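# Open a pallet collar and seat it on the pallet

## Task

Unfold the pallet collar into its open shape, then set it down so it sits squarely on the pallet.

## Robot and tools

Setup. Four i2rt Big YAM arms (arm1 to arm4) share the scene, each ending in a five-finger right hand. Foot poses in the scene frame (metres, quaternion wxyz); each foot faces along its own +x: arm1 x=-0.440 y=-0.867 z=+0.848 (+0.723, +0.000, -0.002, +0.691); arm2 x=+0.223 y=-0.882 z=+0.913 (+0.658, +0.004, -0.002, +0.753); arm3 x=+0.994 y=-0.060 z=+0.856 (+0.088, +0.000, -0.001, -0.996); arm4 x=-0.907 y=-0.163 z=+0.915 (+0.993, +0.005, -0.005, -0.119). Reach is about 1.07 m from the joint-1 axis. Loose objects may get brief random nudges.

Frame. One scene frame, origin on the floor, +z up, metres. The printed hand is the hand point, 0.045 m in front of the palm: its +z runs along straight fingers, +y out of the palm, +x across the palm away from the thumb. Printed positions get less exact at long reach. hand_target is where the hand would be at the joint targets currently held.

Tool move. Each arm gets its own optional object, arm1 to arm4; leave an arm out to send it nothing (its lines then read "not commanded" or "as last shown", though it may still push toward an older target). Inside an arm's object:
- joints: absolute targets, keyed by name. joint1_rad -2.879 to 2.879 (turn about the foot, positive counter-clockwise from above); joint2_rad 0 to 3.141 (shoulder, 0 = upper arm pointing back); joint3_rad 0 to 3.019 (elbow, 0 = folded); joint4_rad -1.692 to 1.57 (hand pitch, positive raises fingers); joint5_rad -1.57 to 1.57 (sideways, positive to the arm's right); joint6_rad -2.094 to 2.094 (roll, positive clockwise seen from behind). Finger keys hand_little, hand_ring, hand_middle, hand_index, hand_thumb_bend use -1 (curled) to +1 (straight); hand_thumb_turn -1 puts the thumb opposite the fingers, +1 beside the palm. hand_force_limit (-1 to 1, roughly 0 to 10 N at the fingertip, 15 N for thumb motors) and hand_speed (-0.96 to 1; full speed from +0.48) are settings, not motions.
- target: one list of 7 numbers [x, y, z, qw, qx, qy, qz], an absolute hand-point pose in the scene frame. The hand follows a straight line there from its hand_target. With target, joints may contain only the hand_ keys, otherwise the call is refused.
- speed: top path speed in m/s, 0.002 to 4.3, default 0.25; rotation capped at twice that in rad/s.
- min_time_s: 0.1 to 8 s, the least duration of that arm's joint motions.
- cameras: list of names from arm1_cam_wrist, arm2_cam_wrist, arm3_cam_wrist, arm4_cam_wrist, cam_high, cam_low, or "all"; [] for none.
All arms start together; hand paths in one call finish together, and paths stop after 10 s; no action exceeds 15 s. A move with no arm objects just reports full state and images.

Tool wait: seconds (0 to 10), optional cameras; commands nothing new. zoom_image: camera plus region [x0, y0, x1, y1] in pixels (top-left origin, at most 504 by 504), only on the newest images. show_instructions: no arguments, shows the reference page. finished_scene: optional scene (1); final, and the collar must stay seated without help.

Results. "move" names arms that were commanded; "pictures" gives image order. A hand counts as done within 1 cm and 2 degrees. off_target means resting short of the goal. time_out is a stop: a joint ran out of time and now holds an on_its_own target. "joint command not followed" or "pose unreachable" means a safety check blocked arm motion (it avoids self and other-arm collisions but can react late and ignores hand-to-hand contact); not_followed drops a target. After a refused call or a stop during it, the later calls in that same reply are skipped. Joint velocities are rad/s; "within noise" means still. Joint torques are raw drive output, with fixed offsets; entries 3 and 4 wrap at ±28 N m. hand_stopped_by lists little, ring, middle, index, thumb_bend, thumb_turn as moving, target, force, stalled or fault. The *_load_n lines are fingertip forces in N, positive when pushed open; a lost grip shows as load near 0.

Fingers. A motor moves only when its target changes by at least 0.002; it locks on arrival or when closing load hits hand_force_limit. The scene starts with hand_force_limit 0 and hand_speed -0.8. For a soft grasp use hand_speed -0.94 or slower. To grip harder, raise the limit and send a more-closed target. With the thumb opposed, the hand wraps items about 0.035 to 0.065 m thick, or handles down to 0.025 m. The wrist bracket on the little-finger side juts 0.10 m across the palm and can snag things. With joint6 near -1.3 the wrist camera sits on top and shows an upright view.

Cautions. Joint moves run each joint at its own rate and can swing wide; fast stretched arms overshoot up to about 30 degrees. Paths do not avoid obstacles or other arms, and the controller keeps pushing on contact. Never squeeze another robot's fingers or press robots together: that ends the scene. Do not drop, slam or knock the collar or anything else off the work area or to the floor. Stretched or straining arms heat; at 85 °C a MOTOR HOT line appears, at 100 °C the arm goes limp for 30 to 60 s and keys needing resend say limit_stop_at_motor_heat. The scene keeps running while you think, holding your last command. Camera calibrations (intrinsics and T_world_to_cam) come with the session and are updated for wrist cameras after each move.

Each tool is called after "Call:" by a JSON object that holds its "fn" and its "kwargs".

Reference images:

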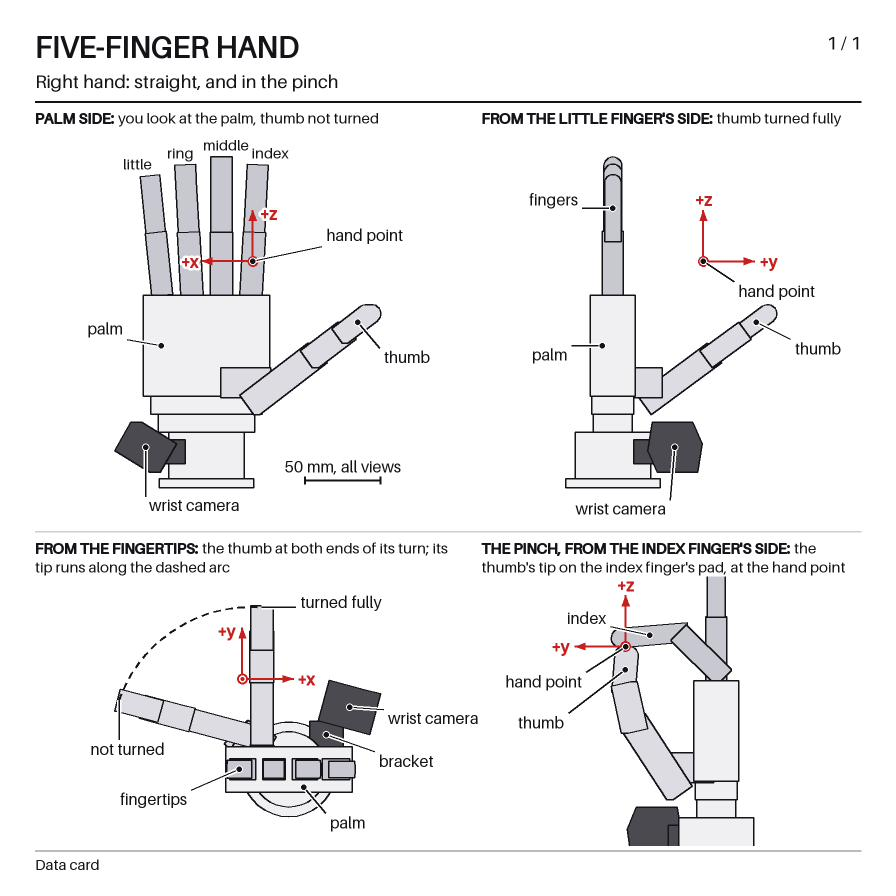

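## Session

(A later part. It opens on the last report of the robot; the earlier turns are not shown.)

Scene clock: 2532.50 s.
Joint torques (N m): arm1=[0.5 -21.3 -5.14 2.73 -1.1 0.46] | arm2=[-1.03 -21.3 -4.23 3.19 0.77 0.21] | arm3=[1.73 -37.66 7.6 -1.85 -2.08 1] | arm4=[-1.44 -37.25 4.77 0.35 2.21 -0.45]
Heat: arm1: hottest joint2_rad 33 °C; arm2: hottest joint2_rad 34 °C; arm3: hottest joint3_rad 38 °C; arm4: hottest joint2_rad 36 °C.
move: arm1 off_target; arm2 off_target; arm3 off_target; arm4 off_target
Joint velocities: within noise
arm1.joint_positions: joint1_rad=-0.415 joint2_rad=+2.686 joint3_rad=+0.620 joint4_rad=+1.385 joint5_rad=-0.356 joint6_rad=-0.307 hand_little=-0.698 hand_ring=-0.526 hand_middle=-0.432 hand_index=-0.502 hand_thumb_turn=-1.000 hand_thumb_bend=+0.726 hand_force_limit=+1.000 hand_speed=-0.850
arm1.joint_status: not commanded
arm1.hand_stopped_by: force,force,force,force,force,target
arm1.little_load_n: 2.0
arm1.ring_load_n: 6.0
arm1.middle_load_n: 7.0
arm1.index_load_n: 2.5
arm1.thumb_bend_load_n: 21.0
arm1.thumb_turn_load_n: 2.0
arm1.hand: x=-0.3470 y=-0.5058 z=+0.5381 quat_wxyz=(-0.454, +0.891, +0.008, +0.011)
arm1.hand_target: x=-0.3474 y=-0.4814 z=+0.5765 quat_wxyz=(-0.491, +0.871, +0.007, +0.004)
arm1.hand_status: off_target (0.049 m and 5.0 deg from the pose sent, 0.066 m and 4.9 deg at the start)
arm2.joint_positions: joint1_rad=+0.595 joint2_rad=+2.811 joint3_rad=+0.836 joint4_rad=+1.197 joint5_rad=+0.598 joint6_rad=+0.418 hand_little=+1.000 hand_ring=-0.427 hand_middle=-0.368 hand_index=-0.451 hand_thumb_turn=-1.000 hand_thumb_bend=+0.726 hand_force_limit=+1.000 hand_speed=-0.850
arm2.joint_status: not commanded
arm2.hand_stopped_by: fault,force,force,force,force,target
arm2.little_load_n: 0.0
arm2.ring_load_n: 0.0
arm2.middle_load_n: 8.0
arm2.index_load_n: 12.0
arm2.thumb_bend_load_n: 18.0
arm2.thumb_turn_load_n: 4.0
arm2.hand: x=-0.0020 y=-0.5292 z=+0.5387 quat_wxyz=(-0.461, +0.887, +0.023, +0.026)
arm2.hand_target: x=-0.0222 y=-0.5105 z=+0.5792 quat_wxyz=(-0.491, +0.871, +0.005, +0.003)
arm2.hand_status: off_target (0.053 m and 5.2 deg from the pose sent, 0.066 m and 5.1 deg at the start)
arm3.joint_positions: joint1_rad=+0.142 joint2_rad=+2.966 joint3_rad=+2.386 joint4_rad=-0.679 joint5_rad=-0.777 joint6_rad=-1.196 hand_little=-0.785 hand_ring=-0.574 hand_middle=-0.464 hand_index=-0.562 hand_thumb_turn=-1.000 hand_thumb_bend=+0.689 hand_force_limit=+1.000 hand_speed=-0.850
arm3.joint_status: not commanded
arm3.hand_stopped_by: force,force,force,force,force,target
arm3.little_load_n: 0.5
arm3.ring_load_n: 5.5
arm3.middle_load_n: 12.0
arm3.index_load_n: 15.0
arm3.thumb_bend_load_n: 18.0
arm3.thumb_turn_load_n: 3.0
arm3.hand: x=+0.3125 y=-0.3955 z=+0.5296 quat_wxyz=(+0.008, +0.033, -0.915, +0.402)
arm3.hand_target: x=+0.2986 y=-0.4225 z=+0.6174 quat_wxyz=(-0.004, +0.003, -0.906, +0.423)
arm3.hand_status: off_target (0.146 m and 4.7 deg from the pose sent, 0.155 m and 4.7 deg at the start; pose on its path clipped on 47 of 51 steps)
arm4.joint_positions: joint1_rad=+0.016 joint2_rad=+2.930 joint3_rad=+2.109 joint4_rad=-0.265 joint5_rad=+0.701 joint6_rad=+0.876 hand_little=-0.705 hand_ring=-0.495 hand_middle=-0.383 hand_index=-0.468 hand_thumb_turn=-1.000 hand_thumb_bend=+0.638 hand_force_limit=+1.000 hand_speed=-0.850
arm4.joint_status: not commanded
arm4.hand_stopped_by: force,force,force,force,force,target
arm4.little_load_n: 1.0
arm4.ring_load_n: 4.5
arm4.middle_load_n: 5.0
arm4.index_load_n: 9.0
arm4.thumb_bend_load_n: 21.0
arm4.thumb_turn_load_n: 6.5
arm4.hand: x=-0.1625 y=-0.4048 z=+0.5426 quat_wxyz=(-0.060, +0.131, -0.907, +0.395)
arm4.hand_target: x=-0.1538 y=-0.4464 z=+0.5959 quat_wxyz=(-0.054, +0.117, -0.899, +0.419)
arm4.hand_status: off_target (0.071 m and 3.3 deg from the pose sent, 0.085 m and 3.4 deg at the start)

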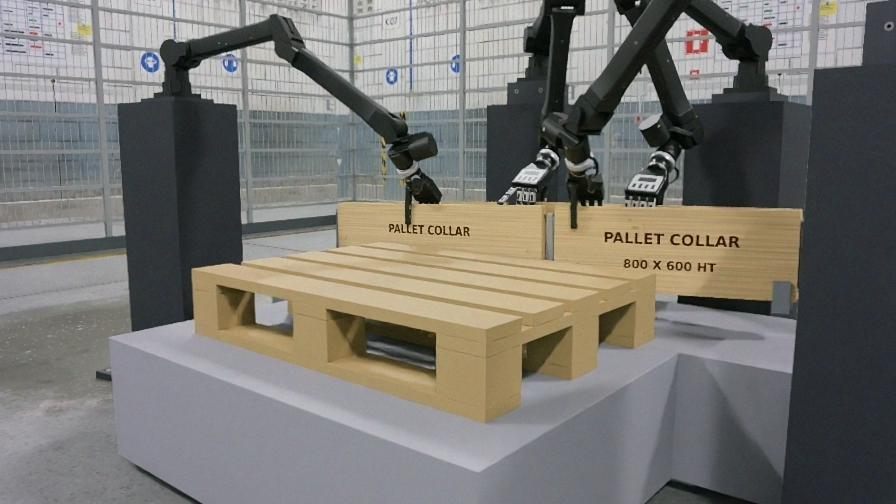

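Call:
{"fn": "move", "kwargs": {"arm1": {"target": [-0.347, -0.484, 0.615, -0.4915, 0.8709, 0.006, 0.005], "speed": 0.03}, "arm2": {"target": [-0.022, -0.514, 0.618, -0.4915, 0.8709, 0.005, 0.003], "speed": 0.03}, "arm3": {"target": [0.297, -0.434, 0.710, 0.003, -0.001, 0.906, -0.423], "speed": 0.06}, "arm4": {"target": [-0.155, -0.448, 0.633, 0.0548, -0.1175, 0.8987, -0.4190], "speed": 0.04}, "cameras": ["cam_low", "cam_high", "arm1_cam_wrist", "arm2_cam_wrist", "arm3_cam_wrist", "arm4_cam_wrist"]}}

Scene clock: 2543.97 s.
Joint torques (N m): arm1=[0.5 -20.89 -4.45 2.69 -1.23 0.49] | arm2=[-1.08 -21.25 -3.95 3.25 0.94 0.22] | arm3=[1.38 -37.25 7.98 -2.15 -1.8 0.97] | arm4=[-1.61 -37.48 5.14 0.02 1.98 -0.36]
Heat: arm1: hottest joint2_rad 33 °C; arm2: hottest joint2_rad 34 °C; arm3: hottest joint2_rad 38 °C; arm4: hottest joint2_rad 37 °C.
move: arm1 off_target; arm2 off_target; arm3 off_target; arm4 off_target
Joint velocities: within noise
arm1.joint_positions: joint1_rad=-0.419 joint2_rad=+2.570 joint3_rad=+0.542 joint4_rad=+1.338 joint5_rad=-0.358 joint6_rad=-0.310 hand_little=-0.698 hand_ring=-0.526 hand_middle=-0.432 hand_index=-0.502 hand_thumb_turn=-1.000 hand_thumb_bend=+0.726 hand_force_limit=+1.000 hand_speed=-0.850
arm1.joint_status: not commanded
arm1.hand_stopped_by: force,force,force,force,force,target
arm1.little_load_n: 2.5
arm1.ring_load_n: 6.0
arm1.middle_load_n: 7.0
arm1.index_load_n: 2.5
arm1.thumb_bend_load_n: 21.0
arm1.thumb_turn_load_n: 1.5
arm1.hand: x=-0.3476 y=-0.5097 z=+0.5722 quat_wxyz=(-0.450, +0.893, +0.008, +0.010)
arm1.hand_target: x=-0.3474 y=-0.4855 z=+0.6114 quat_wxyz=(-0.491, +0.871, +0.007, +0.004)
arm1.hand_status: off_target (0.050 m and 5.4 deg from the pose sent, 0.080 m and 5.0 deg at the start)
arm2.joint_positions: joint1_rad=+0.600 joint2_rad=+2.712 joint3_rad=+0.755 joint4_rad=+1.170 joint5_rad=+0.599 joint6_rad=+0.421 hand_little=+1.000 hand_ring=-0.427 hand_middle=-0.368 hand_index=-0.451 hand_thumb_turn=-1.000 hand_thumb_bend=+0.726 hand_force_limit=+1.000 hand_speed=-0.850
arm2.joint_status: not commanded
arm2.hand_stopped_by: fault,force,force,force,force,target
arm2.little_load_n: 0.0
arm2.ring_load_n: 0.0
arm2.middle_load_n: 7.5
arm2.index_load_n: 13.0
arm2.thumb_bend_load_n: 18.0
arm2.thumb_turn_load_n: 3.5
arm2.hand: x=-0.0015 y=-0.5332 z=+0.5719 quat_wxyz=(-0.458, +0.888, +0.026, +0.027)
arm2.hand_target: x=-0.0212 y=-0.5146 z=+0.6139 quat_wxyz=(-0.491, +0.871, +0.005, +0.003)
arm2.hand_status: off_target (0.054 m and 5.6 deg from the pose sent, 0.083 m and 5.2 deg at the start)
arm3.joint_positions: joint1_rad=+0.142 joint2_rad=+2.917 joint3_rad=+2.340 joint4_rad=-0.679 joint5_rad=-0.784 joint6_rad=-1.199 hand_little=-0.785 hand_ring=-0.574 hand_middle=-0.464 hand_index=-0.562 hand_thumb_turn=-1.000 hand_thumb_bend=+0.689 hand_force_limit=+1.000 hand_speed=-0.850
arm3.joint_status: not commanded
arm3.hand_stopped_by: force,force,force,force,force,target
arm3.little_load_n: 0.5
arm3.ring_load_n: 5.5
arm3.middle_load_n: 12.5
arm3.index_load_n: 16.5
arm3.thumb_bend_load_n: 17.0
arm3.thumb_turn_load_n: 5.0
arm3.hand: x=+0.3116 y=-0.3969 z=+0.5505 quat_wxyz=(+0.009, +0.036, -0.913, +0.405)
arm3.hand_target: x=+0.2995 y=-0.4215 z=+0.6390 quat_wxyz=(-0.003, +0.003, -0.906, +0.424)
arm3.hand_status: off_target (0.164 m and 4.8 deg from the pose sent, 0.185 m and 4.7 deg at the start; pose on its path clipped on 63 of 67 steps)
arm4.joint_positions: joint1_rad=+0.016 joint2_rad=+2.860 joint3_rad=+2.047 joint4_rad=-0.273 joint5_rad=+0.705 joint6_rad=+0.864 hand_little=-0.705 hand_ring=-0.495 hand_middle=-0.383 hand_index=-0.468 hand_thumb_turn=-1.000 hand_thumb_bend=+0.638 hand_force_limit=+1.000 hand_speed=-0.850
arm4.joint_status: not commanded
arm4.hand_stopped_by: force,force,force,force,force,target
arm4.little_load_n: 0.0
arm4.ring_load_n: 3.5
arm4.middle_load_n: 5.0
arm4.index_load_n: 9.5
arm4.thumb_bend_load_n: 21.0
arm4.thumb_turn_load_n: 6.5
arm4.hand: x=-0.1630 y=-0.4059 z=+0.5724 quat_wxyz=(-0.057, +0.135, -0.906, +0.397)
arm4.hand_target: x=-0.1540 y=-0.4483 z=+0.6291 quat_wxyz=(-0.054, +0.117, -0.899, +0.419)
arm4.hand_status: off_target (0.074 m and 3.3 deg from the pose sent, 0.101 m and 3.3 deg at the start)
pictures: arm1_cam_wrist, arm2_cam_wrist, arm3_cam_wrist, arm4_cam_wrist, cam_high, cam_low
arm1_cam_wrist: T_world_to_cam=[[0.28777, -0.52887, -0.79842, 0.2926], [-0.81686, -0.57074, 0.08364, -0.62265], [-0.49993, 0.62813, -0.59626, 0.60564]] pos_world=[-0.29004, -0.58104, 0.64682]
arm2_cam_wrist: T_world_to_cam=[[0.3302, -0.55981, -0.75999, 0.13419], [-0.83339, -0.55095, 0.04375, -0.31791], [-0.44321, 0.61892, -0.64846, 0.81591]] pos_world=[0.05236, -0.60501, 0.64498]
arm3_cam_wrist: T_world_to_cam=[[-0.38644, 0.62783, -0.67565, 0.73613], [0.76462, 0.62773, 0.14597, -0.07595], [0.51577, -0.46021, -0.72263, 0.17004]] pos_world=[0.25484, -0.33624, 0.63133]
arm4_cam_wrist: T_world_to_cam=[[-0.47564, 0.54141, -0.69328, 0.53499], [0.64959, 0.74762, 0.13818, 0.33168], [0.59313, -0.38462, -0.70729, 0.45911]] pos_world=[-0.23331, -0.36104, 0.64979]

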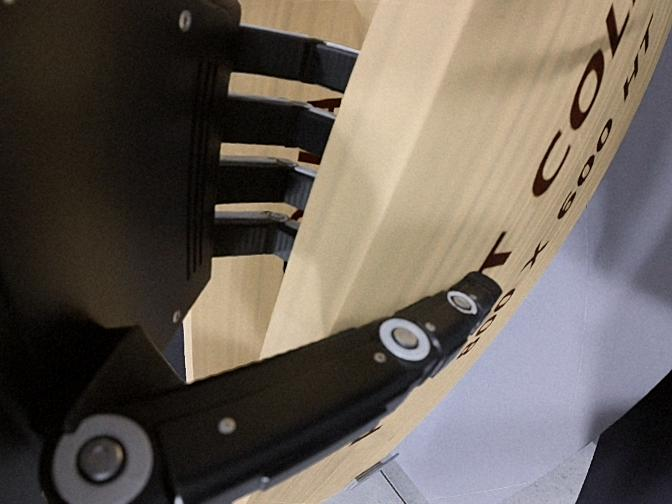

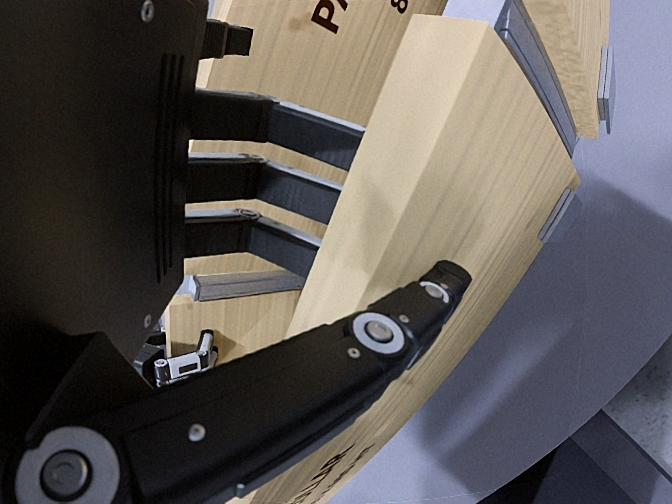

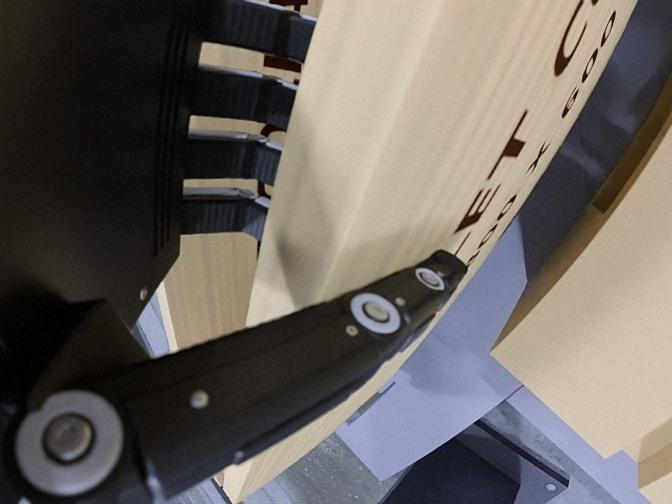

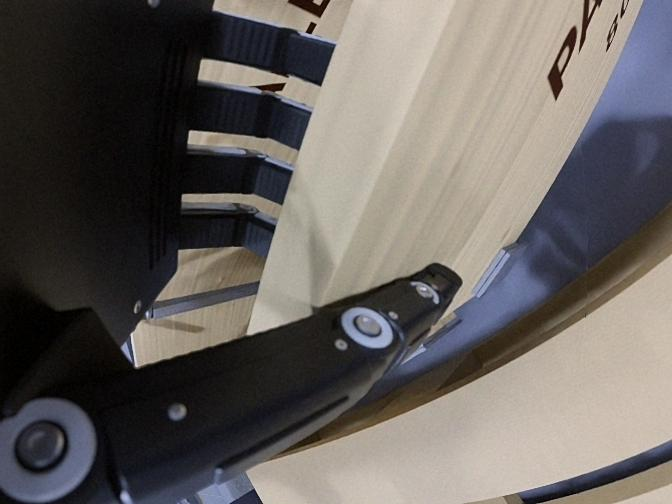

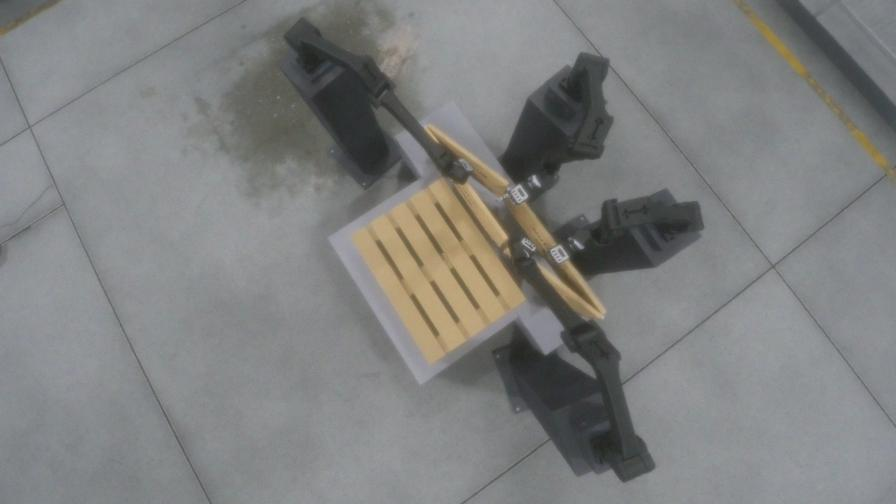

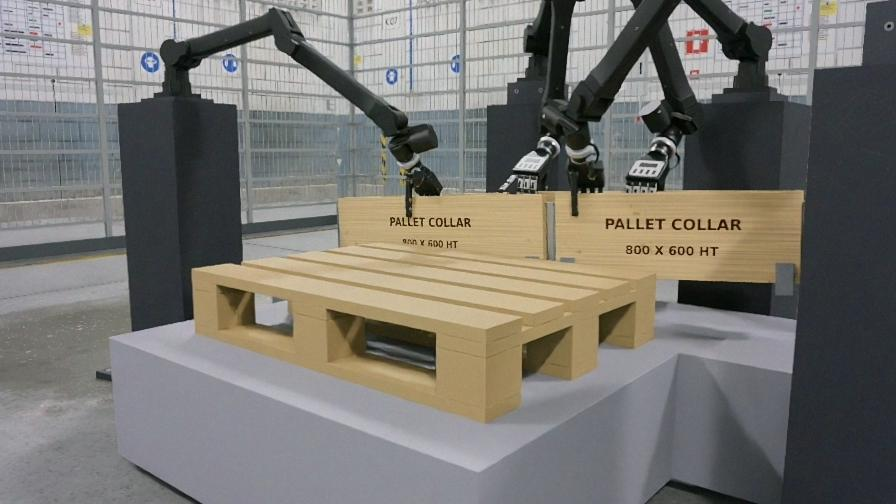

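Call:
{"fn": "zoom_image", "kwargs": {"camera": "arm2_cam_wrist", "region": [180, 0, 640, 300]}}

Call:
{"fn": "zoom_image", "kwargs": {"camera": "cam_low", "region": [320, 160, 824, 360]}}

Scaled by 1.096 from the camera's image (finer frame: 960x720).

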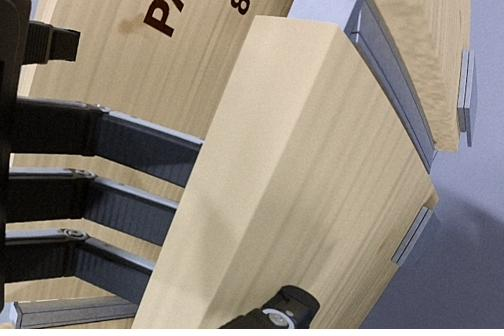

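Scaled by 1.000.

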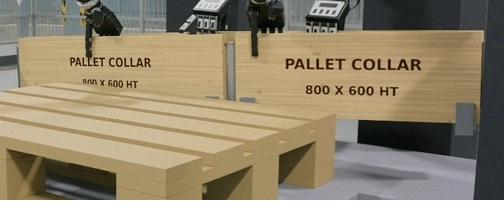

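Call:
{"fn": "move", "kwargs": {"arm1": {"target": [-0.347, -0.482, 0.580, -0.4915, 0.8709, 0.006, 0.005], "speed": 0.04}, "arm2": {"target": [-0.022, -0.512, 0.580, -0.4915, 0.8709, 0.005, 0.003], "speed": 0.04}, "arm3": {"target": [0.299, -0.430, 0.605, 0.003, -0.001, 0.906, -0.423], "speed": 0.04}, "arm4": {"target": [-0.155, -0.448, 0.596, 0.0548, -0.1175, 0.8987, -0.4190], "speed": 0.04}}}

Call:
{"fn": "move", "kwargs": {"arm1": {"target": [-0.347, -0.484, 0.545, -0.4915, 0.8709, 0.006, 0.005], "speed": 0.04}, "arm2": {"target": [-0.022, -0.512, 0.545, -0.4915, 0.8709, 0.005, 0.003], "speed": 0.04}, "arm3": {"target": [0.299, -0.435, 0.572, 0.003, -0.001, 0.906, -0.423], "speed": 0.04}, "arm4": {"target": [-0.155, -0.448, 0.560, 0.0548, -0.1175, 0.8987, -0.4190], "speed": 0.04}, "cameras": ["cam_low", "arm2_cam_wrist"]}}

Scene clock: 2626.77 s.
Joint torques (N m): arm1=[0.32 -16.67 -2.63 3.63 -1.06 0.52] | arm2=[-1.03 -18.02 -2.11 4.4 0.8 0.12] | arm3=[1.79 -33.79 11.64 -1.46 -2.18 1.12] | arm4=[-1.67 -33.26 8.53 0.38 2.48 -0.45]
Heat: arm1: hottest joint2_rad 34 °C; arm2: hottest joint2_rad 35 °C; arm3: hottest joint2_rad 38 °C; arm4: hottest joint2_rad 39 °C.
move: arm1 off_target; arm2 off_target; arm3 off_target; arm4 off_target
Joint velocities: within noise
arm1.joint_positions: joint1_rad=-0.420 joint2_rad=+2.629 joint3_rad=+0.582 joint4_rad=+1.355 joint5_rad=-0.360 joint6_rad=-0.311 hand_little=-0.698 hand_ring=-0.526 hand_middle=-0.432 hand_index=-0.502 hand_thumb_turn=-1.000 hand_thumb_bend=+0.726 hand_force_limit=+1.000 hand_speed=-0.850
arm1.joint_status: not commanded
arm1.hand_stopped_by: force,force,force,force,force,target
arm1.little_load_n: 0.0
arm1.ring_load_n: 4.5
arm1.middle_load_n: 7.5
arm1.index_load_n: 3.0
arm1.thumb_bend_load_n: 20.0
arm1.thumb_turn_load_n: 2.5
arm1.hand: x=-0.3468 y=-0.5088 z=+0.5539 quat_wxyz=(-0.450, +0.893, +0.008, +0.010)
arm1.hand_target: x=-0.3471 y=-0.4832 z=+0.5793 quat_wxyz=(-0.490, +0.871, +0.007, +0.004)
arm1.hand_status: off_target (0.037 m and 5.5 deg from the pose sent, 0.029 m and 5.4 deg at the start)
arm2.joint_positions: joint1_rad=+0.600 joint2_rad=+2.772 joint3_rad=+0.803 joint4_rad=+1.171 joint5_rad=+0.601 joint6_rad=+0.428 hand_little=+1.000 hand_ring=-0.427 hand_middle=-0.368 hand_index=-0.451 hand_thumb_turn=-1.000 hand_thumb_bend=+0.726 hand_force_limit=+1.000 hand_speed=-0.850
arm2.joint_status: not commanded
arm2.hand_stopped_by: fault,force,force,force,force,target
arm2.little_load_n: 0.0
arm2.ring_load_n: 0.0
arm2.middle_load_n: 7.0
arm2.index_load_n: 11.0
arm2.thumb_bend_load_n: 17.0
arm2.thumb_turn_load_n: 3.5
arm2.hand: x=-0.0007 y=-0.5337 z=+0.5497 quat_wxyz=(-0.455, +0.890, +0.024, +0.030)
arm2.hand_target: x=-0.0213 y=-0.5128 z=+0.5789 quat_wxyz=(-0.491, +0.871, +0.005, +0.003)
arm2.hand_status: off_target (0.043 m and 6.0 deg from the pose sent, 0.030 m and 5.6 deg at the start)
arm3.joint_positions: joint1_rad=+0.142 joint2_rad=+2.959 joint3_rad=+2.372 joint4_rad=-0.663 joint5_rad=-0.768 joint6_rad=-1.199 hand_little=-0.785 hand_ring=-0.574 hand_middle=-0.464 hand_index=-0.562 hand_thumb_turn=-1.000 hand_thumb_bend=+0.689 hand_force_limit=+1.000 hand_speed=-0.850
arm3.joint_status: not commanded
arm3.hand_stopped_by: force,force,force,force,force,target
arm3.little_load_n: 0.5
arm3.ring_load_n: 5.5
arm3.middle_load_n: 12.5
arm3.index_load_n: 16.0
arm3.thumb_bend_load_n: 17.5
arm3.thumb_turn_load_n: 4.0
arm3.hand: x=+0.3108 y=-0.3944 z=+0.5298 quat_wxyz=(+0.014, +0.036, -0.916, +0.399)
arm3.hand_target: x=+0.2985 y=-0.4304 z=+0.6013 quat_wxyz=(+0.000, +0.004, -0.906, +0.424)
arm3.hand_status: off_target (0.084 m and 5.3 deg from the pose sent, 0.065 m and 4.8 deg at the start)
arm4.joint_positions: joint1_rad=+0.016 joint2_rad=+2.881 joint3_rad=+2.047 joint4_rad=-0.252 joint5_rad=+0.693 joint6_rad=+0.875 hand_little=-0.705 hand_ring=-0.495 hand_middle=-0.383 hand_index=-0.468 hand_thumb_turn=-1.000 hand_thumb_bend=+0.638 hand_force_limit=+1.000 hand_speed=-0.850
arm4.joint_status: not commanded
arm4.hand_stopped_by: force,force,force,force,force,target
arm4.little_load_n: 3.0
arm4.ring_load_n: 5.0
arm4.middle_load_n: 5.0
arm4.index_load_n: 9.5
arm4.thumb_bend_load_n: 21.0
arm4.thumb_turn_load_n: 8.5
arm4.hand: x=-0.1665 y=-0.4024 z=+0.5577 quat_wxyz=(-0.062, +0.132, -0.908, +0.392)
arm4.hand_target: x=-0.1564 y=-0.4476 z=+0.5956 quat_wxyz=(-0.054, +0.117, -0.899, +0.419)
arm4.hand_status: off_target (0.061 m and 3.8 deg from the pose sent, 0.049 m and 3.4 deg at the start)
pictures: none

Scene clock: 2628.30 s.
Joint torques (N m): arm1=[0.32 -16.85 -3.25 3.86 -0.92 0.44] | arm2=[-1.85 -17.08 -1.55 4.3 0.82 0.12] | arm3=[2.96 -32.15 11.85 -1.16 -2.13 0.79] | arm4=[-1.67 -33.44 8.72 0.14 2.47 -0.58]
Heat: arm1: hottest joint2_rad 34 °C; arm2: hottest joint2_rad 35 °C; arm3: hottest joint2_rad 39 °C; arm4: hottest joint2_rad 39 °C.
move: arm1 off_target; arm2 off_target; arm3 off_target; arm4 off_target
Joint velocities: within noise
arm1.joint_positions: joint1_rad=-0.420 joint2_rad=+2.750 joint3_rad=+0.659 joint4_rad=+1.399 joint5_rad=-0.366 joint6_rad=-0.309 hand_little=-0.698 hand_ring=-0.526 hand_middle=-0.432 hand_index=-0.502 hand_thumb_turn=-1.000 hand_thumb_bend=+0.726 hand_force_limit=+1.000 hand_speed=-0.850
arm1.joint_status: not commanded
arm1.hand_stopped_by: force,force,force,force,force,target
arm1.little_load_n: 0.0
arm1.ring_load_n: 4.5
arm1.middle_load_n: 8.5
arm1.index_load_n: 5.0
arm1.thumb_bend_load_n: 19.0
arm1.thumb_turn_load_n: 1.5
arm1.hand: x=-0.3488 y=-0.5102 z=+0.5175 quat_wxyz=(-0.451, +0.893, +0.008, +0.007)
arm1.hand_target: x=-0.3471 y=-0.4850 z=+0.5440 quat_wxyz=(-0.491, +0.871, +0.007, +0.004)
arm1.hand_status: off_target (0.038 m and 5.3 deg from the pose sent, 0.026 m and 5.5 deg at the start)
arm2.joint_positions: joint1_rad=+0.606 joint2_rad=+2.863 joint3_rad=+0.874 joint4_rad=+1.195 joint5_rad=+0.601 joint6_rad=+0.429 hand_little=+1.000 hand_ring=-0.427 hand_middle=-0.368 hand_index=-0.451 hand_thumb_turn=-1.000 hand_thumb_bend=+0.726 hand_force_limit=+1.000 hand_speed=-0.850
arm2.joint_status: not commanded
arm2.hand_stopped_by: fault,force,force,force,force,target
arm2.little_load_n: 0.0
arm2.ring_load_n: 0.0
arm2.middle_load_n: 5.0
arm2.index_load_n: 11.5
arm2.thumb_bend_load_n: 18.0
arm2.thumb_turn_load_n: 3.0
arm2.hand: x=-0.0026 y=-0.5355 z=+0.5187 quat_wxyz=(-0.457, +0.889, +0.026, +0.027)
arm2.hand_target: x=-0.0215 y=-0.5126 z=+0.5445 quat_wxyz=(-0.491, +0.871, +0.004, +0.003)
arm2.hand_status: off_target (0.040 m and 5.8 deg from the pose sent, 0.031 m and 6.0 deg at the start)
arm3.joint_positions: joint1_rad=+0.142 joint2_rad=+3.021 joint3_rad=+2.442 joint4_rad=-0.659 joint5_rad=-0.767 joint6_rad=-1.162 hand_little=-0.785 hand_ring=-0.574 hand_middle=-0.464 hand_index=-0.562 hand_thumb_turn=-1.000 hand_thumb_bend=+0.689 hand_force_limit=+1.000 hand_speed=-0.850
arm3.joint_status: not commanded
arm3.hand_stopped_by: force,force,force,force,force,target
arm3.little_load_n: 0.0
arm3.ring_load_n: 8.0
arm3.middle_load_n: 12.0
arm3.index_load_n: 13.5
arm3.thumb_bend_load_n: 18.5
arm3.thumb_turn_load_n: 3.0
arm3.hand: x=+0.3088 y=-0.3962 z=+0.5095 quat_wxyz=(+0.013, +0.021, -0.916, +0.401)
arm3.hand_target: x=+0.2992 y=-0.4351 z=+0.5695 quat_wxyz=(+0.000, +0.003, -0.906, +0.423)
arm3.hand_status: off_target (0.074 m and 4.0 deg from the pose sent, 0.060 m and 5.3 deg at the start)
arm4.joint_positions: joint1_rad=+0.016 joint2_rad=+2.970 joint3_rad=+2.121 joint4_rad=-0.237 joint5_rad=+0.692 joint6_rad=+0.887 hand_little=-0.704 hand_ring=-0.495 hand_middle=-0.383 hand_index=-0.468 hand_thumb_turn=-1.000 hand_thumb_bend=+0.638 hand_force_limit=+1.000 hand_speed=-0.850
arm4.joint_status: not commanded
arm4.hand_stopped_by: force,force,force,force,force,target
arm4.little_load_n: 6.5
arm4.ring_load_n: 6.5
arm4.middle_load_n: 5.0
arm4.index_load_n: 7.5
arm4.thumb_bend_load_n: 21.0
arm4.thumb_turn_load_n: 9.0
arm4.hand: x=-0.1682 y=-0.4014 z=+0.5200 quat_wxyz=(-0.064, +0.127, -0.909, +0.391)
arm4.hand_target: x=-0.1564 y=-0.4477 z=+0.5593 quat_wxyz=(-0.054, +0.116, -0.899, +0.419)
arm4.hand_status: off_target (0.063 m and 3.7 deg from the pose sent, 0.047 m and 3.8 deg at the start)
pictures: arm2_cam_wrist, cam_low
arm2_cam_wrist: T_world_to_cam=[[0.32962, -0.56241, -0.75832, 0.09063], [-0.83324, -0.55096, 0.04643, -0.31921], [-0.44392, 0.61655, -0.65023, 0.78194]] pos_world=[0.05126, -0.60701, 0.59199]

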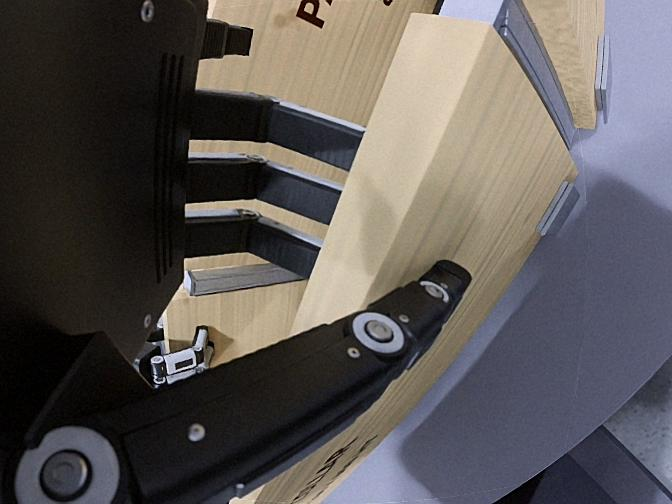

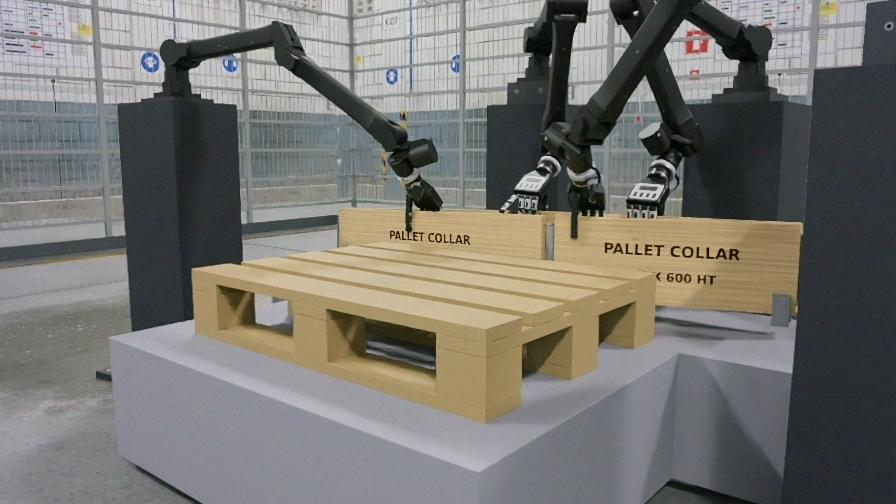

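Call:
{"fn": "move", "kwargs": {"arm1": {"target": [-0.347, -0.488, 0.515, -0.4915, 0.8709, 0.006, 0.005], "speed": 0.04}, "arm2": {"target": [-0.020, -0.514, 0.525, -0.4915, 0.8709, 0.005, 0.003], "speed": 0.04}, "arm3": {"target": [0.299, -0.435, 0.535, 0.003, -0.001, 0.906, -0.423], "speed": 0.04}, "arm4": {"target": [-0.157, -0.446, 0.520, 0.0548, -0.1175, 0.8987, -0.4190], "speed": 0.04}}}

Call:
{"fn": "move", "kwargs": {"arm1": {"target": [-0.347, -0.495, 0.495, -0.4915, 0.8709, 0.006, 0.005], "speed": 0.03}, "arm2": {"target": [-0.020, -0.520, 0.510, -0.4915, 0.8709, 0.005, 0.003], "speed": 0.03}, "arm3": {"target": [0.299, -0.430, 0.512, 0.003, -0.001, 0.906, -0.423], "speed": 0.03}, "arm4": {"target": [-0.160, -0.435, 0.492, 0.0548, -0.1175, 0.8987, -0.4190], "speed": 0.03}, "cameras": ["cam_low", "arm2_cam_wrist"]}}

Scene clock: 2646.67 s.
Joint torques (N m): arm1=[-0.09 -15.15 -2 3.26 -0.66 0.35] | arm2=[-2.32 -15.74 -1.07 3.86 0.67 0.09] | arm3=[3.25 -28.45 12.6 -0.02 -1.63 0.64] | arm4=[-1.44 -31.09 9.5 0.34 2.03 -0.51]
Heat: arm1: hottest joint2_rad 34 °C; arm2: hottest joint2_rad 35 °C; arm3: hottest joint2_rad 40 °C; arm4: hottest joint2_rad 37 °C.
move: arm1 off_target; arm2 off_target; arm3 off_target; arm4 off_target
Joint velocities: within noise
arm1.joint_positions: joint1_rad=-0.420 joint2_rad=+2.821 joint3_rad=+0.702 joint4_rad=+1.448 joint5_rad=-0.376 joint6_rad=-0.303 hand_little=-0.698 hand_ring=-0.526 hand_middle=-0.432 hand_index=-0.502 hand_thumb_turn=-1.000 hand_thumb_bend=+0.726 hand_force_limit=+1.000 hand_speed=-0.850
arm1.joint_status: not commanded
arm1.hand_stopped_by: force,force,force,force,force,target
arm1.little_load_n: 1.0
arm1.ring_load_n: 6.0
arm1.middle_load_n: 8.0
arm1.index_load_n: 5.5
arm1.thumb_bend_load_n: 20.0
arm1.thumb_turn_load_n: 1.0
arm1.hand: x=-0.3511 y=-0.5100 z=+0.5000 quat_wxyz=(-0.460, +0.888, +0.010, +0.005)
arm1.hand_target: x=-0.3471 y=-0.4888 z=+0.5150 quat_wxyz=(-0.491, +0.871, +0.007, +0.004)
arm1.hand_status: off_target (0.027 m and 4.1 deg from the pose sent, 0.023 m and 5.3 deg at the start)
arm2.joint_positions: joint1_rad=+0.611 joint2_rad=+2.905 joint3_rad=+0.909 joint4_rad=+1.219 joint5_rad=+0.605 joint6_rad=+0.432 hand_little=+1.000 hand_ring=-0.427 hand_middle=-0.368 hand_index=-0.451 hand_thumb_turn=-1.000 hand_thumb_bend=+0.726 hand_force_limit=+1.000 hand_speed=-0.850
arm2.joint_status: not commanded
arm2.hand_stopped_by: fault,force,force,force,force,target
arm2.little_load_n: 0.0
arm2.ring_load_n: 0.0
arm2.middle_load_n: 6.5
arm2.index_load_n: 13.0
arm2.thumb_bend_load_n: 18.0
arm2.thumb_turn_load_n: 1.0
arm2.hand: x=-0.0055 y=-0.5339 z=+0.5068 quat_wxyz=(-0.464, +0.886, +0.022, +0.022)
arm2.hand_target: x=-0.0198 y=-0.5144 z=+0.5251 quat_wxyz=(-0.491, +0.871, +0.005, +0.003)
arm2.hand_status: off_target (0.031 m and 4.6 deg from the pose sent, 0.029 m and 5.8 deg at the start)
arm3.joint_positions: joint1_rad=+0.142 joint2_rad=+3.084 joint3_rad=+2.542 joint4_rad=-0.695 joint5_rad=-0.780 joint6_rad=-1.135 hand_little=-0.785 hand_ring=-0.574 hand_middle=-0.464 hand_index=-0.562 hand_thumb_turn=-1.000 hand_thumb_bend=+0.689 hand_force_limit=+1.000 hand_speed=-0.850
arm3.joint_status: not commanded
arm3.hand_stopped_by: force,force,force,force,force,target
arm3.little_load_n: 1.5
arm3.ring_load_n: 8.0
arm3.middle_load_n: 10.5
arm3.index_load_n: 10.0
arm3.thumb_bend_load_n: 19.5
arm3.thumb_turn_load_n: 2.5
arm3.hand: x=+0.3064 y=-0.4005 z=+0.4991 quat_wxyz=(+0.005, +0.010, -0.914, +0.406)
arm3.hand_target: x=+0.3000 y=-0.4346 z=+0.5348 quat_wxyz=(-0.001, +0.002, -0.906, +0.423)
arm3.hand_status: off_target (0.050 m and 2.5 deg from the pose sent, 0.048 m and 4.0 deg at the start)
arm4.joint_positions: joint1_rad=+0.012 joint2_rad=+3.039 joint3_rad=+2.196 joint4_rad=-0.232 joint5_rad=+0.702 joint6_rad=+0.878 hand_little=-0.704 hand_ring=-0.495 hand_middle=-0.383 hand_index=-0.468 hand_thumb_turn=-1.000 hand_thumb_bend=+0.638 hand_force_limit=+1.000 hand_speed=-0.850
arm4.joint_status: not commanded
arm4.hand_stopped_by: force,force,force,force,force,target
arm4.little_load_n: 4.0
arm4.ring_load_n: 5.0
arm4.middle_load_n: 4.5
arm4.index_load_n: 6.5
arm4.thumb_bend_load_n: 21.0
arm4.thumb_turn_load_n: 9.0
arm4.hand: x=-0.1670 y=-0.4071 z=+0.4970 quat_wxyz=(-0.064, +0.125, -0.907, +0.398)
arm4.hand_target: x=-0.1587 y=-0.4456 z=+0.5205 quat_wxyz=(-0.055, +0.117, -0.899, +0.419)
arm4.hand_status: off_target (0.046 m and 3.0 deg from the pose sent, 0.046 m and 3.7 deg at the start)
pictures: none

Scene clock: 2648.47 s.
Joint torques (N m): arm1=[-0.56 -12.16 -0.25 2.13 -0.31 0.25] | arm2=[-1.55 -13.51 0.31 3.12 0.35 0.16] | arm3=[1.73 -26.75 13.04 1.43 -1.07 0.53] | arm4=[-0.03 -27.28 10.51 1.02 1.25 -0.16]
Heat: arm1: hottest joint2_rad 34 °C; arm2: hottest joint2_rad 35 °C; arm3: hottest joint2_rad 40 °C; arm4: hottest joint2_rad 37 °C.
move: arm1 off_target; arm2 off_target; arm3 off_target; arm4 off_target
Joint velocities: within noise
arm1.joint_positions: joint1_rad=-0.427 joint2_rad=+2.853 joint3_rad=+0.717 joint4_rad=+1.506 joint5_rad=-0.394 joint6_rad=-0.298 hand_little=-0.698 hand_ring=-0.526 hand_middle=-0.432 hand_index=-0.502 hand_thumb_turn=-1.000 hand_thumb_bend=+0.726 hand_force_limit=+1.000 hand_speed=-0.850
arm1.joint_status: not commanded
arm1.hand_stopped_by: force,force,force,force,force,target
arm1.little_load_n: 2.0
arm1.ring_load_n: 5.0
arm1.middle_load_n: 6.0
arm1.index_load_n: 5.0
arm1.thumb_bend_load_n: 23.0
arm1.thumb_turn_load_n: 1.5
arm1.hand: x=-0.3504 y=-0.5061 z=+0.4988 quat_wxyz=(-0.478, +0.878, +0.013, +0.006)
arm1.hand_target: x=-0.3471 y=-0.4953 z=+0.4953 quat_wxyz=(-0.491, +0.871, +0.006, +0.005)
arm1.hand_status: off_target (0.012 m and 1.9 deg from the pose sent, 0.016 m and 4.1 deg at the start)
arm2.joint_positions: joint1_rad=+0.616 joint2_rad=+2.922 joint3_rad=+0.920 joint4_rad=+1.248 joint5_rad=+0.622 joint6_rad=+0.432 hand_little=+1.000 hand_ring=-0.427 hand_middle=-0.368 hand_index=-0.451 hand_thumb_turn=-1.000 hand_thumb_bend=+0.726 hand_force_limit=+1.000 hand_speed=-0.850
arm2.joint_status: not commanded
arm2.hand_stopped_by: fault,force,force,force,force,target
arm2.little_load_n: 0.0
arm2.ring_load_n: 2.0
arm2.middle_load_n: 7.5
arm2.index_load_n: 13.0
arm2.thumb_bend_load_n: 19.0
arm2.thumb_turn_load_n: 0.0
arm2.hand: x=-0.0062 y=-0.5313 z=+0.5057 quat_wxyz=(-0.474, +0.880, +0.017, +0.021)
arm2.hand_target: x=-0.0199 y=-0.5203 z=+0.5105 quat_wxyz=(-0.491, +0.871, +0.005, +0.003)
arm2.hand_status: off_target (0.018 m and 3.3 deg from the pose sent, 0.021 m and 4.7 deg at the start)
arm3.joint_positions: joint1_rad=+0.144 joint2_rad=+3.119 joint3_rad=+2.609 joint4_rad=-0.737 joint5_rad=-0.795 joint6_rad=-1.120 hand_little=-0.785 hand_ring=-0.574 hand_middle=-0.464 hand_index=-0.562 hand_thumb_turn=-1.000 hand_thumb_bend=+0.689 hand_force_limit=+1.000 hand_speed=-0.850
arm3.joint_status: not commanded
arm3.hand_stopped_by: force,force,force,force,force,target
arm3.little_load_n: 0.0
arm3.ring_load_n: 5.5
arm3.middle_load_n: 6.5
arm3.index_load_n: 5.5
arm3.thumb_bend_load_n: 21.5
arm3.thumb_turn_load_n: 0.5
arm3.hand: x=+0.3074 y=-0.4046 z=+0.4981 quat_wxyz=(-0.006, +0.003, -0.912, +0.411)
arm3.hand_target: x=+0.3005 y=-0.4294 z=+0.5128 quat_wxyz=(-0.001, +0.001, -0.906, +0.423)
arm3.hand_status: off_target (0.030 m and 1.6 deg from the pose sent, 0.033 m and 2.5 deg at the start)
arm4.joint_positions: joint1_rad=+0.012 joint2_rad=+3.061 joint3_rad=+2.237 joint4_rad=-0.247 joint5_rad=+0.726 joint6_rad=+0.858 hand_little=-0.704 hand_ring=-0.495 hand_middle=-0.384 hand_index=-0.468 hand_thumb_turn=-1.000 hand_thumb_bend=+0.638 hand_force_limit=+1.000 hand_speed=-0.850
arm4.joint_status: not commanded
arm4.hand_stopped_by: force,force,force,force,force,target
arm4.little_load_n: 3.0
arm4.ring_load_n: 3.5
arm4.middle_load_n: 3.5
arm4.index_load_n: 7.5
arm4.thumb_bend_load_n: 22.0
arm4.thumb_turn_load_n: 9.5
arm4.hand: x=-0.1648 y=-0.4124 z=+0.4950 quat_wxyz=(-0.056, +0.130, -0.902, +0.408)
arm4.hand_target: x=-0.1618 y=-0.4345 z=+0.4930 quat_wxyz=(-0.055, +0.117, -0.899, +0.419)
arm4.hand_status: off_target (0.023 m and 2.0 deg from the pose sent, 0.029 m and 3.0 deg at the start)
pictures: arm2_cam_wrist, cam_low
arm2_cam_wrist: T_world_to_cam=[[0.31081, -0.53438, -0.78603, 0.11305], [-0.83672, -0.54614, 0.04043, -0.31368], [-0.45088, 0.64512, -0.61687, 0.76754]] pos_world=[0.04847, -0.60605, 0.57501]

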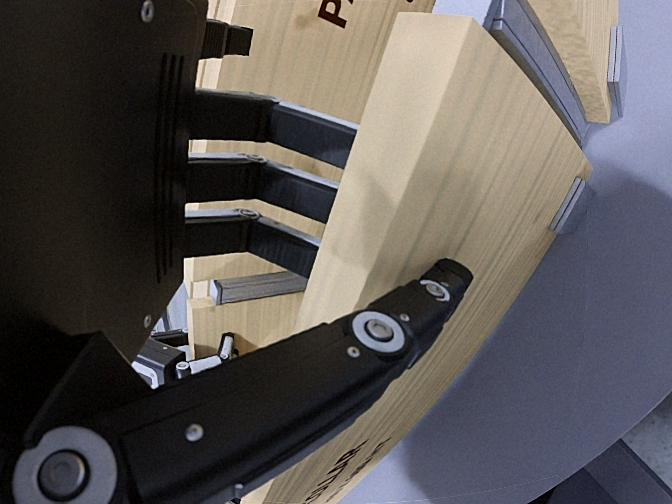

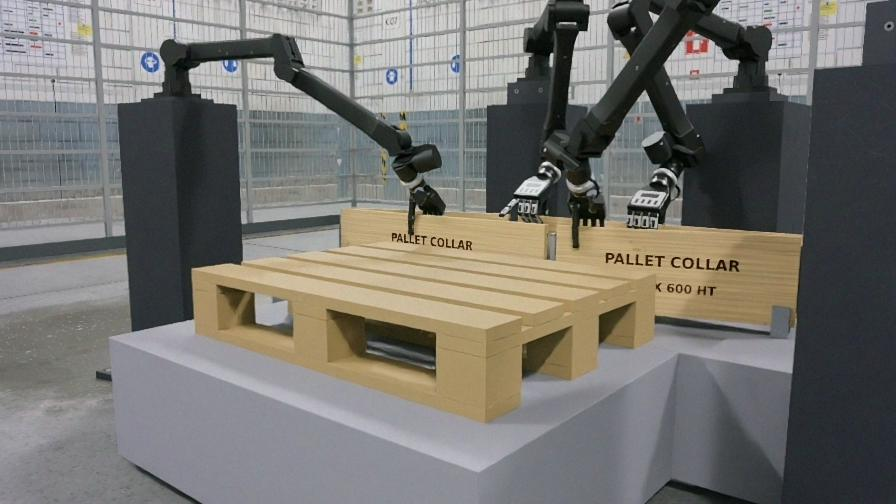

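Call:
{"fn": "move", "kwargs": {"arm2": {"joints": {"hand_ring": 0.25, "hand_middle": 0.25, "hand_index": 0.25, "hand_thumb_bend": 1.0, "hand_speed": -0.6, "hand_force_limit": 1.0}}}}

Call:
{"fn": "move", "kwargs": {"arm2": {"target": [-0.020, -0.531, 0.482, -0.5, 0.866, 0, 0], "speed": 0.06}, "cameras": ["arm2_cam_wrist"]}}

Scene clock: 2662.67 s.
Joint torques (N m): arm1=[-0.79 -12.04 -0.23 1.95 -0.17 0.24] | arm2=[-1.61 -14.15 -0.77 2.63 0.3 0.17] | arm3=[2.26 -27.16 12.89 1.17 -0.97 0.51] | arm4=[0.09 -27.52 10.25 1.02 1.15 -0.19]
Heat: arm1: hottest joint2_rad 33 °C; arm2: hottest joint2_rad 34 °C; arm3: hottest joint2_rad 39 °C; arm4: hottest joint2_rad 37 °C.
move: arm2 done
Joint velocities: within noise
arm1, arm3, arm4: as last shown
arm1.joint_positions: joint1_rad=-0.427 joint2_rad=+2.853 joint3_rad=+0.717 joint4_rad=+1.506 joint5_rad=-0.398 joint6_rad=-0.297 hand_little=-0.698 hand_ring=-0.526 hand_middle=-0.432 hand_index=-0.502 hand_thumb_turn=-1.000 hand_thumb_bend=+0.726 hand_force_limit=+1.000 hand_speed=-0.850
arm1.little_load_n: 2.5
arm1.index_load_n: 5.5
arm1.thumb_bend_load_n: 23.5
arm1.hand: x=-0.3512 y=-0.5061 z=+0.4990 quat_wxyz=(-0.479, +0.878, +0.014, +0.004)
arm1.hand_target: x=-0.3471 y=-0.4953 z=+0.4954 quat_wxyz=(-0.491, +0.871, +0.006, +0.005)
arm2.joint_positions: joint1_rad=+0.617 joint2_rad=+2.925 joint3_rad=+0.935 joint4_rad=+1.261 joint5_rad=+0.624 joint6_rad=+0.433 hand_little=+1.000 hand_ring=+0.250 hand_middle=+0.250 hand_index=+0.250 hand_thumb_turn=-1.000 hand_thumb_bend=+1.000 hand_force_limit=+1.000 hand_speed=-0.600
arm2.joint_status: all done
arm2.hand_stopped_by: fault,target,target,target,target,target
arm2.little_load_n: 0.0
arm2.ring_load_n: 0.0
arm2.middle_load_n: 0.0
arm2.index_load_n: 0.0
arm2.thumb_bend_load_n: 0.0
arm2.thumb_turn_load_n: 0.0
arm2.hand: x=-0.0126 y=-0.5248 z=+0.5069 quat_wxyz=(-0.483, +0.876, +0.013, +0.014)
arm2.hand_target: x=-0.0197 y=-0.5205 z=+0.5104 quat_wxyz=(-0.491, +0.871, +0.005, +0.003)
arm2.hand_status: not commanded
arm3.joint_positions: joint1_rad=+0.145 joint2_rad=+3.119 joint3_rad=+2.611 joint4_rad=-0.738 joint5_rad=-0.797 joint6_rad=-1.120 hand_little=-0.785 hand_ring=-0.574 hand_middle=-0.464 hand_index=-0.562 hand_thumb_turn=-1.000 hand_thumb_bend=+0.689 hand_force_limit=+1.000 hand_speed=-0.850
arm3.ring_load_n: 5.0
arm3.index_load_n: 6.0
arm3.hand: x=+0.3077 y=-0.4058 z=+0.4985 quat_wxyz=(-0.007, +0.004, -0.911, +0.412)
arm3.hand_target: x=+0.3005 y=-0.4296 z=+0.5130 quat_wxyz=(-0.001, +0.002, -0.906, +0.424)
arm4.joint_positions: joint1_rad=+0.012 joint2_rad=+3.062 joint3_rad=+2.239 joint4_rad=-0.247 joint5_rad=+0.728 joint6_rad=+0.858 hand_little=-0.705 hand_ring=-0.495 hand_middle=-0.384 hand_index=-0.468 hand_thumb_turn=-1.000 hand_thumb_bend=+0.638 hand_force_limit=+1.000 hand_speed=-0.850
arm4.little_load_n: 2.0
arm4.ring_load_n: 3.0
arm4.index_load_n: 8.0
arm4.hand: x=-0.1644 y=-0.4129 z=+0.4951 quat_wxyz=(-0.056, +0.130, -0.902, +0.409)
arm4.hand_target: x=-0.1617 y=-0.4345 z=+0.4931 quat_wxyz=(-0.055, +0.117, -0.899, +0.419)
pictures: none

Scene clock: 2663.87 s.
Joint torques (N m): arm1=[-0.44 -12.04 -0.25 1.87 -0.18 0.23] | arm2=[-1.44 -13.57 -0.95 2.54 0.33 0.16] | arm3=[1.85 -26.58 12.66 1.11 -1.02 0.44] | arm4=[0.03 -27.58 10.28 0.95 1.13 -0.18]
Heat: arm1: hottest joint2_rad 33 °C; arm2: hottest joint2_rad 34 °C; arm3: hottest joint2_rad 39 °C; arm4: hottest joint2_rad 37 °C.
move: arm2 done
Joint velocities: within noise
arm1, arm3, arm4: as last shown
arm1.middle_load_n: 5.5
arm2.joint_positions: joint1_rad=+0.646 joint2_rad=+3.016 joint3_rad=+0.999 joint4_rad=+1.299 joint5_rad=+0.656 joint6_rad=+0.455 hand_little=+1.000 hand_ring=+0.250 hand_middle=+0.250 hand_index=+0.250 hand_thumb_turn=-1.000 hand_thumb_bend=+1.000 hand_force_limit=+1.000 hand_speed=-0.600
arm2.joint_status: not commanded
arm2.hand_stopped_by: fault,target,target,target,target,target
arm2.little_load_n: 0.0
arm2.ring_load_n: 0.0
arm2.middle_load_n: 0.0
arm2.index_load_n: 0.0
arm2.thumb_bend_load_n: 0.0
arm2.thumb_turn_load_n: 0.0
arm2.hand: x=-0.0137 y=-0.5336 z=+0.4799 quat_wxyz=(-0.492, +0.870, +0.008, +0.010)
arm2.hand_target: x=-0.0200 y=-0.5311 z=+0.4820 quat_wxyz=(-0.500, +0.866, +0.000, +0.000)
arm2.hand_status: done (0.007 m and 1.8 deg from the pose sent, 0.027 m and 3.1 deg at the start)
arm3.index_load_n: 5.5
arm3.thumb_bend_load_n: 22.0
arm4.ring_load_n: 3.5
arm4.thumb_turn_load_n: 10.0
arm2_cam_wrist: T_world_to_cam=[[0.2854, -0.50295, -0.81583, 0.1247], [-0.83885, -0.5428, 0.04117, -0.31887], [-0.46354, 0.67261, -0.57682, 0.74506]] pos_world=[0.04229, -0.6115, 0.54463]

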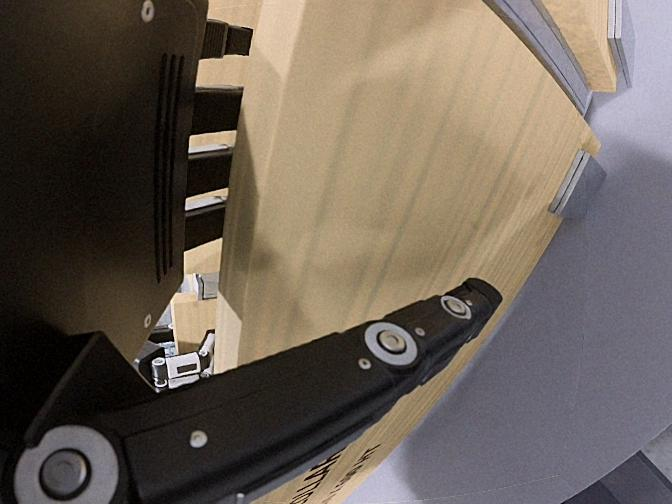

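Call:
{"fn": "move", "kwargs": {"arm2": {"joints": {"hand_ring": -1.0, "hand_middle": -1.0, "hand_index": -1.0, "hand_thumb_bend": -0.6, "hand_speed": -0.7, "hand_force_limit": 1.0}}, "cameras": ["arm2_cam_wrist"]}}

Scene clock: 2671.13 s.
Joint torques (N m): arm1=[-0.26 -12.1 -0.39 1.87 -0.15 0.22] | arm2=[-1.38 -13.63 -1.01 2.55 0.36 0.17] | arm3=[1.73 -25.99 12.71 1.43 -0.96 0.44] | arm4=[0.03 -27.69 10.26 1.05 1.11 -0.18]
Heat: arm1: hottest joint2_rad 33 °C; arm2: hottest joint2_rad 34 °C; arm3: hottest joint2_rad 39 °C; arm4: hottest joint2_rad 37 °C.
move: arm2 off_target
Joint velocities: within noise
arm1, arm3, arm4: as last shown
arm1.joint_positions: joint1_rad=-0.428 joint2_rad=+2.853 joint3_rad=+0.717 joint4_rad=+1.506 joint5_rad=-0.398 joint6_rad=-0.297 hand_little=-0.698 hand_ring=-0.526 hand_middle=-0.432 hand_index=-0.502 hand_thumb_turn=-1.000 hand_thumb_bend=+0.726 hand_force_limit=+1.000 hand_speed=-0.850
arm1.little_load_n: 1.5
arm1.ring_load_n: 4.5
arm1.index_load_n: 5.0
arm1.thumb_bend_load_n: 24.0
arm1.hand: x=-0.3509 y=-0.5061 z=+0.4990 quat_wxyz=(-0.479, +0.878, +0.013, +0.005)
arm1.hand_target: x=-0.3470 y=-0.4952 z=+0.4954 quat_wxyz=(-0.491, +0.871, +0.006, +0.005)
arm2.joint_positions: joint1_rad=+0.646 joint2_rad=+3.017 joint3_rad=+1.000 joint4_rad=+1.299 joint5_rad=+0.655 joint6_rad=+0.455 hand_little=+1.000 hand_ring=-0.380 hand_middle=-0.319 hand_index=-0.393 hand_thumb_turn=-1.000 hand_thumb_bend=+0.689 hand_force_limit=+1.000 hand_speed=-0.700
arm2.joint_status: hand_ring off_target (ended at -0.380, target -1.000); hand_middle off_target (ended at -0.319, target -1.000); hand_index off_target (ended at -0.393, target -1.000); hand_thumb_bend off_target (ended at +0.689, target -0.600); the others done
arm2.hand_stopped_by: fault,force,force,force,force,target
arm2.little_load_n: 0.0
arm2.ring_load_n: 9.0
arm2.middle_load_n: 6.0
arm2.index_load_n: 11.5
arm2.thumb_bend_load_n: 16.0
arm2.thumb_turn_load_n: 0.0
arm2.hand: x=-0.0144 y=-0.5333 z=+0.4798 quat_wxyz=(-0.493, +0.870, +0.007, +0.009)
arm2.hand_target: x=-0.0199 y=-0.5312 z=+0.4820 quat_wxyz=(-0.500, +0.866, +0.000, +0.000)
arm2.hand_status: not commanded
arm3.joint_positions: joint1_rad=+0.145 joint2_rad=+3.120 joint3_rad=+2.611 joint4_rad=-0.738 joint5_rad=-0.797 joint6_rad=-1.119 hand_little=-0.785 hand_ring=-0.574 hand_middle=-0.464 hand_index=-0.562 hand_thumb_turn=-1.000 hand_thumb_bend=+0.689 hand_force_limit=+1.000 hand_speed=-0.850
arm3.ring_load_n: 5.5
arm3.index_load_n: 6.0
arm3.thumb_bend_load_n: 21.5
arm3.hand: x=+0.3079 y=-0.4058 z=+0.4982 quat_wxyz=(-0.007, +0.004, -0.911, +0.412)
arm3.hand_target: x=+0.3005 y=-0.4294 z=+0.5128 quat_wxyz=(-0.001, +0.001, -0.906, +0.424)
arm4.joint_positions: joint1_rad=+0.011 joint2_rad=+3.062 joint3_rad=+2.240 joint4_rad=-0.247 joint5_rad=+0.728 joint6_rad=+0.857 hand_little=-0.705 hand_ring=-0.495 hand_middle=-0.384 hand_index=-0.468 hand_thumb_turn=-1.000 hand_thumb_bend=+0.638 hand_force_limit=+1.000 hand_speed=-0.850
arm4.little_load_n: 2.5
arm4.thumb_turn_load_n: 9.5
arm4.hand: x=-0.1642 y=-0.4134 z=+0.4952 quat_wxyz=(-0.056, +0.130, -0.901, +0.409)
arm4.hand_target: x=-0.1616 y=-0.4346 z=+0.4933 quat_wxyz=(-0.056, +0.117, -0.899, +0.419)
arm2_cam_wrist: T_world_to_cam=[[0.28433, -0.5026, -0.81642, 0.12533], [-0.83846, -0.5433, 0.04245, -0.32013], [-0.4649, 0.67247, -0.57589, 0.74391]] pos_world=[0.04179, -0.6112, 0.54433]

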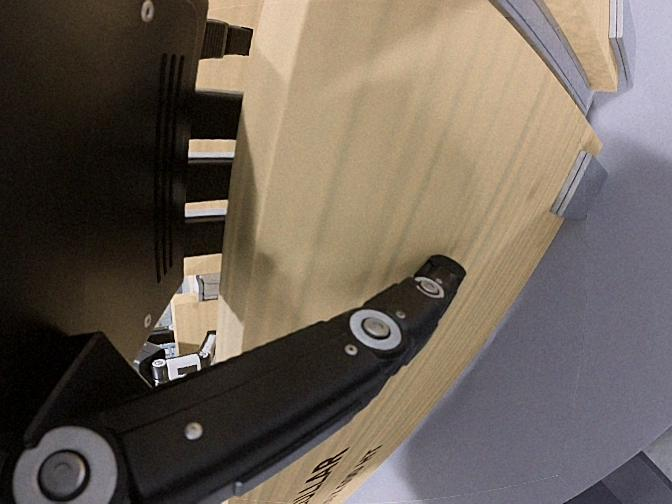

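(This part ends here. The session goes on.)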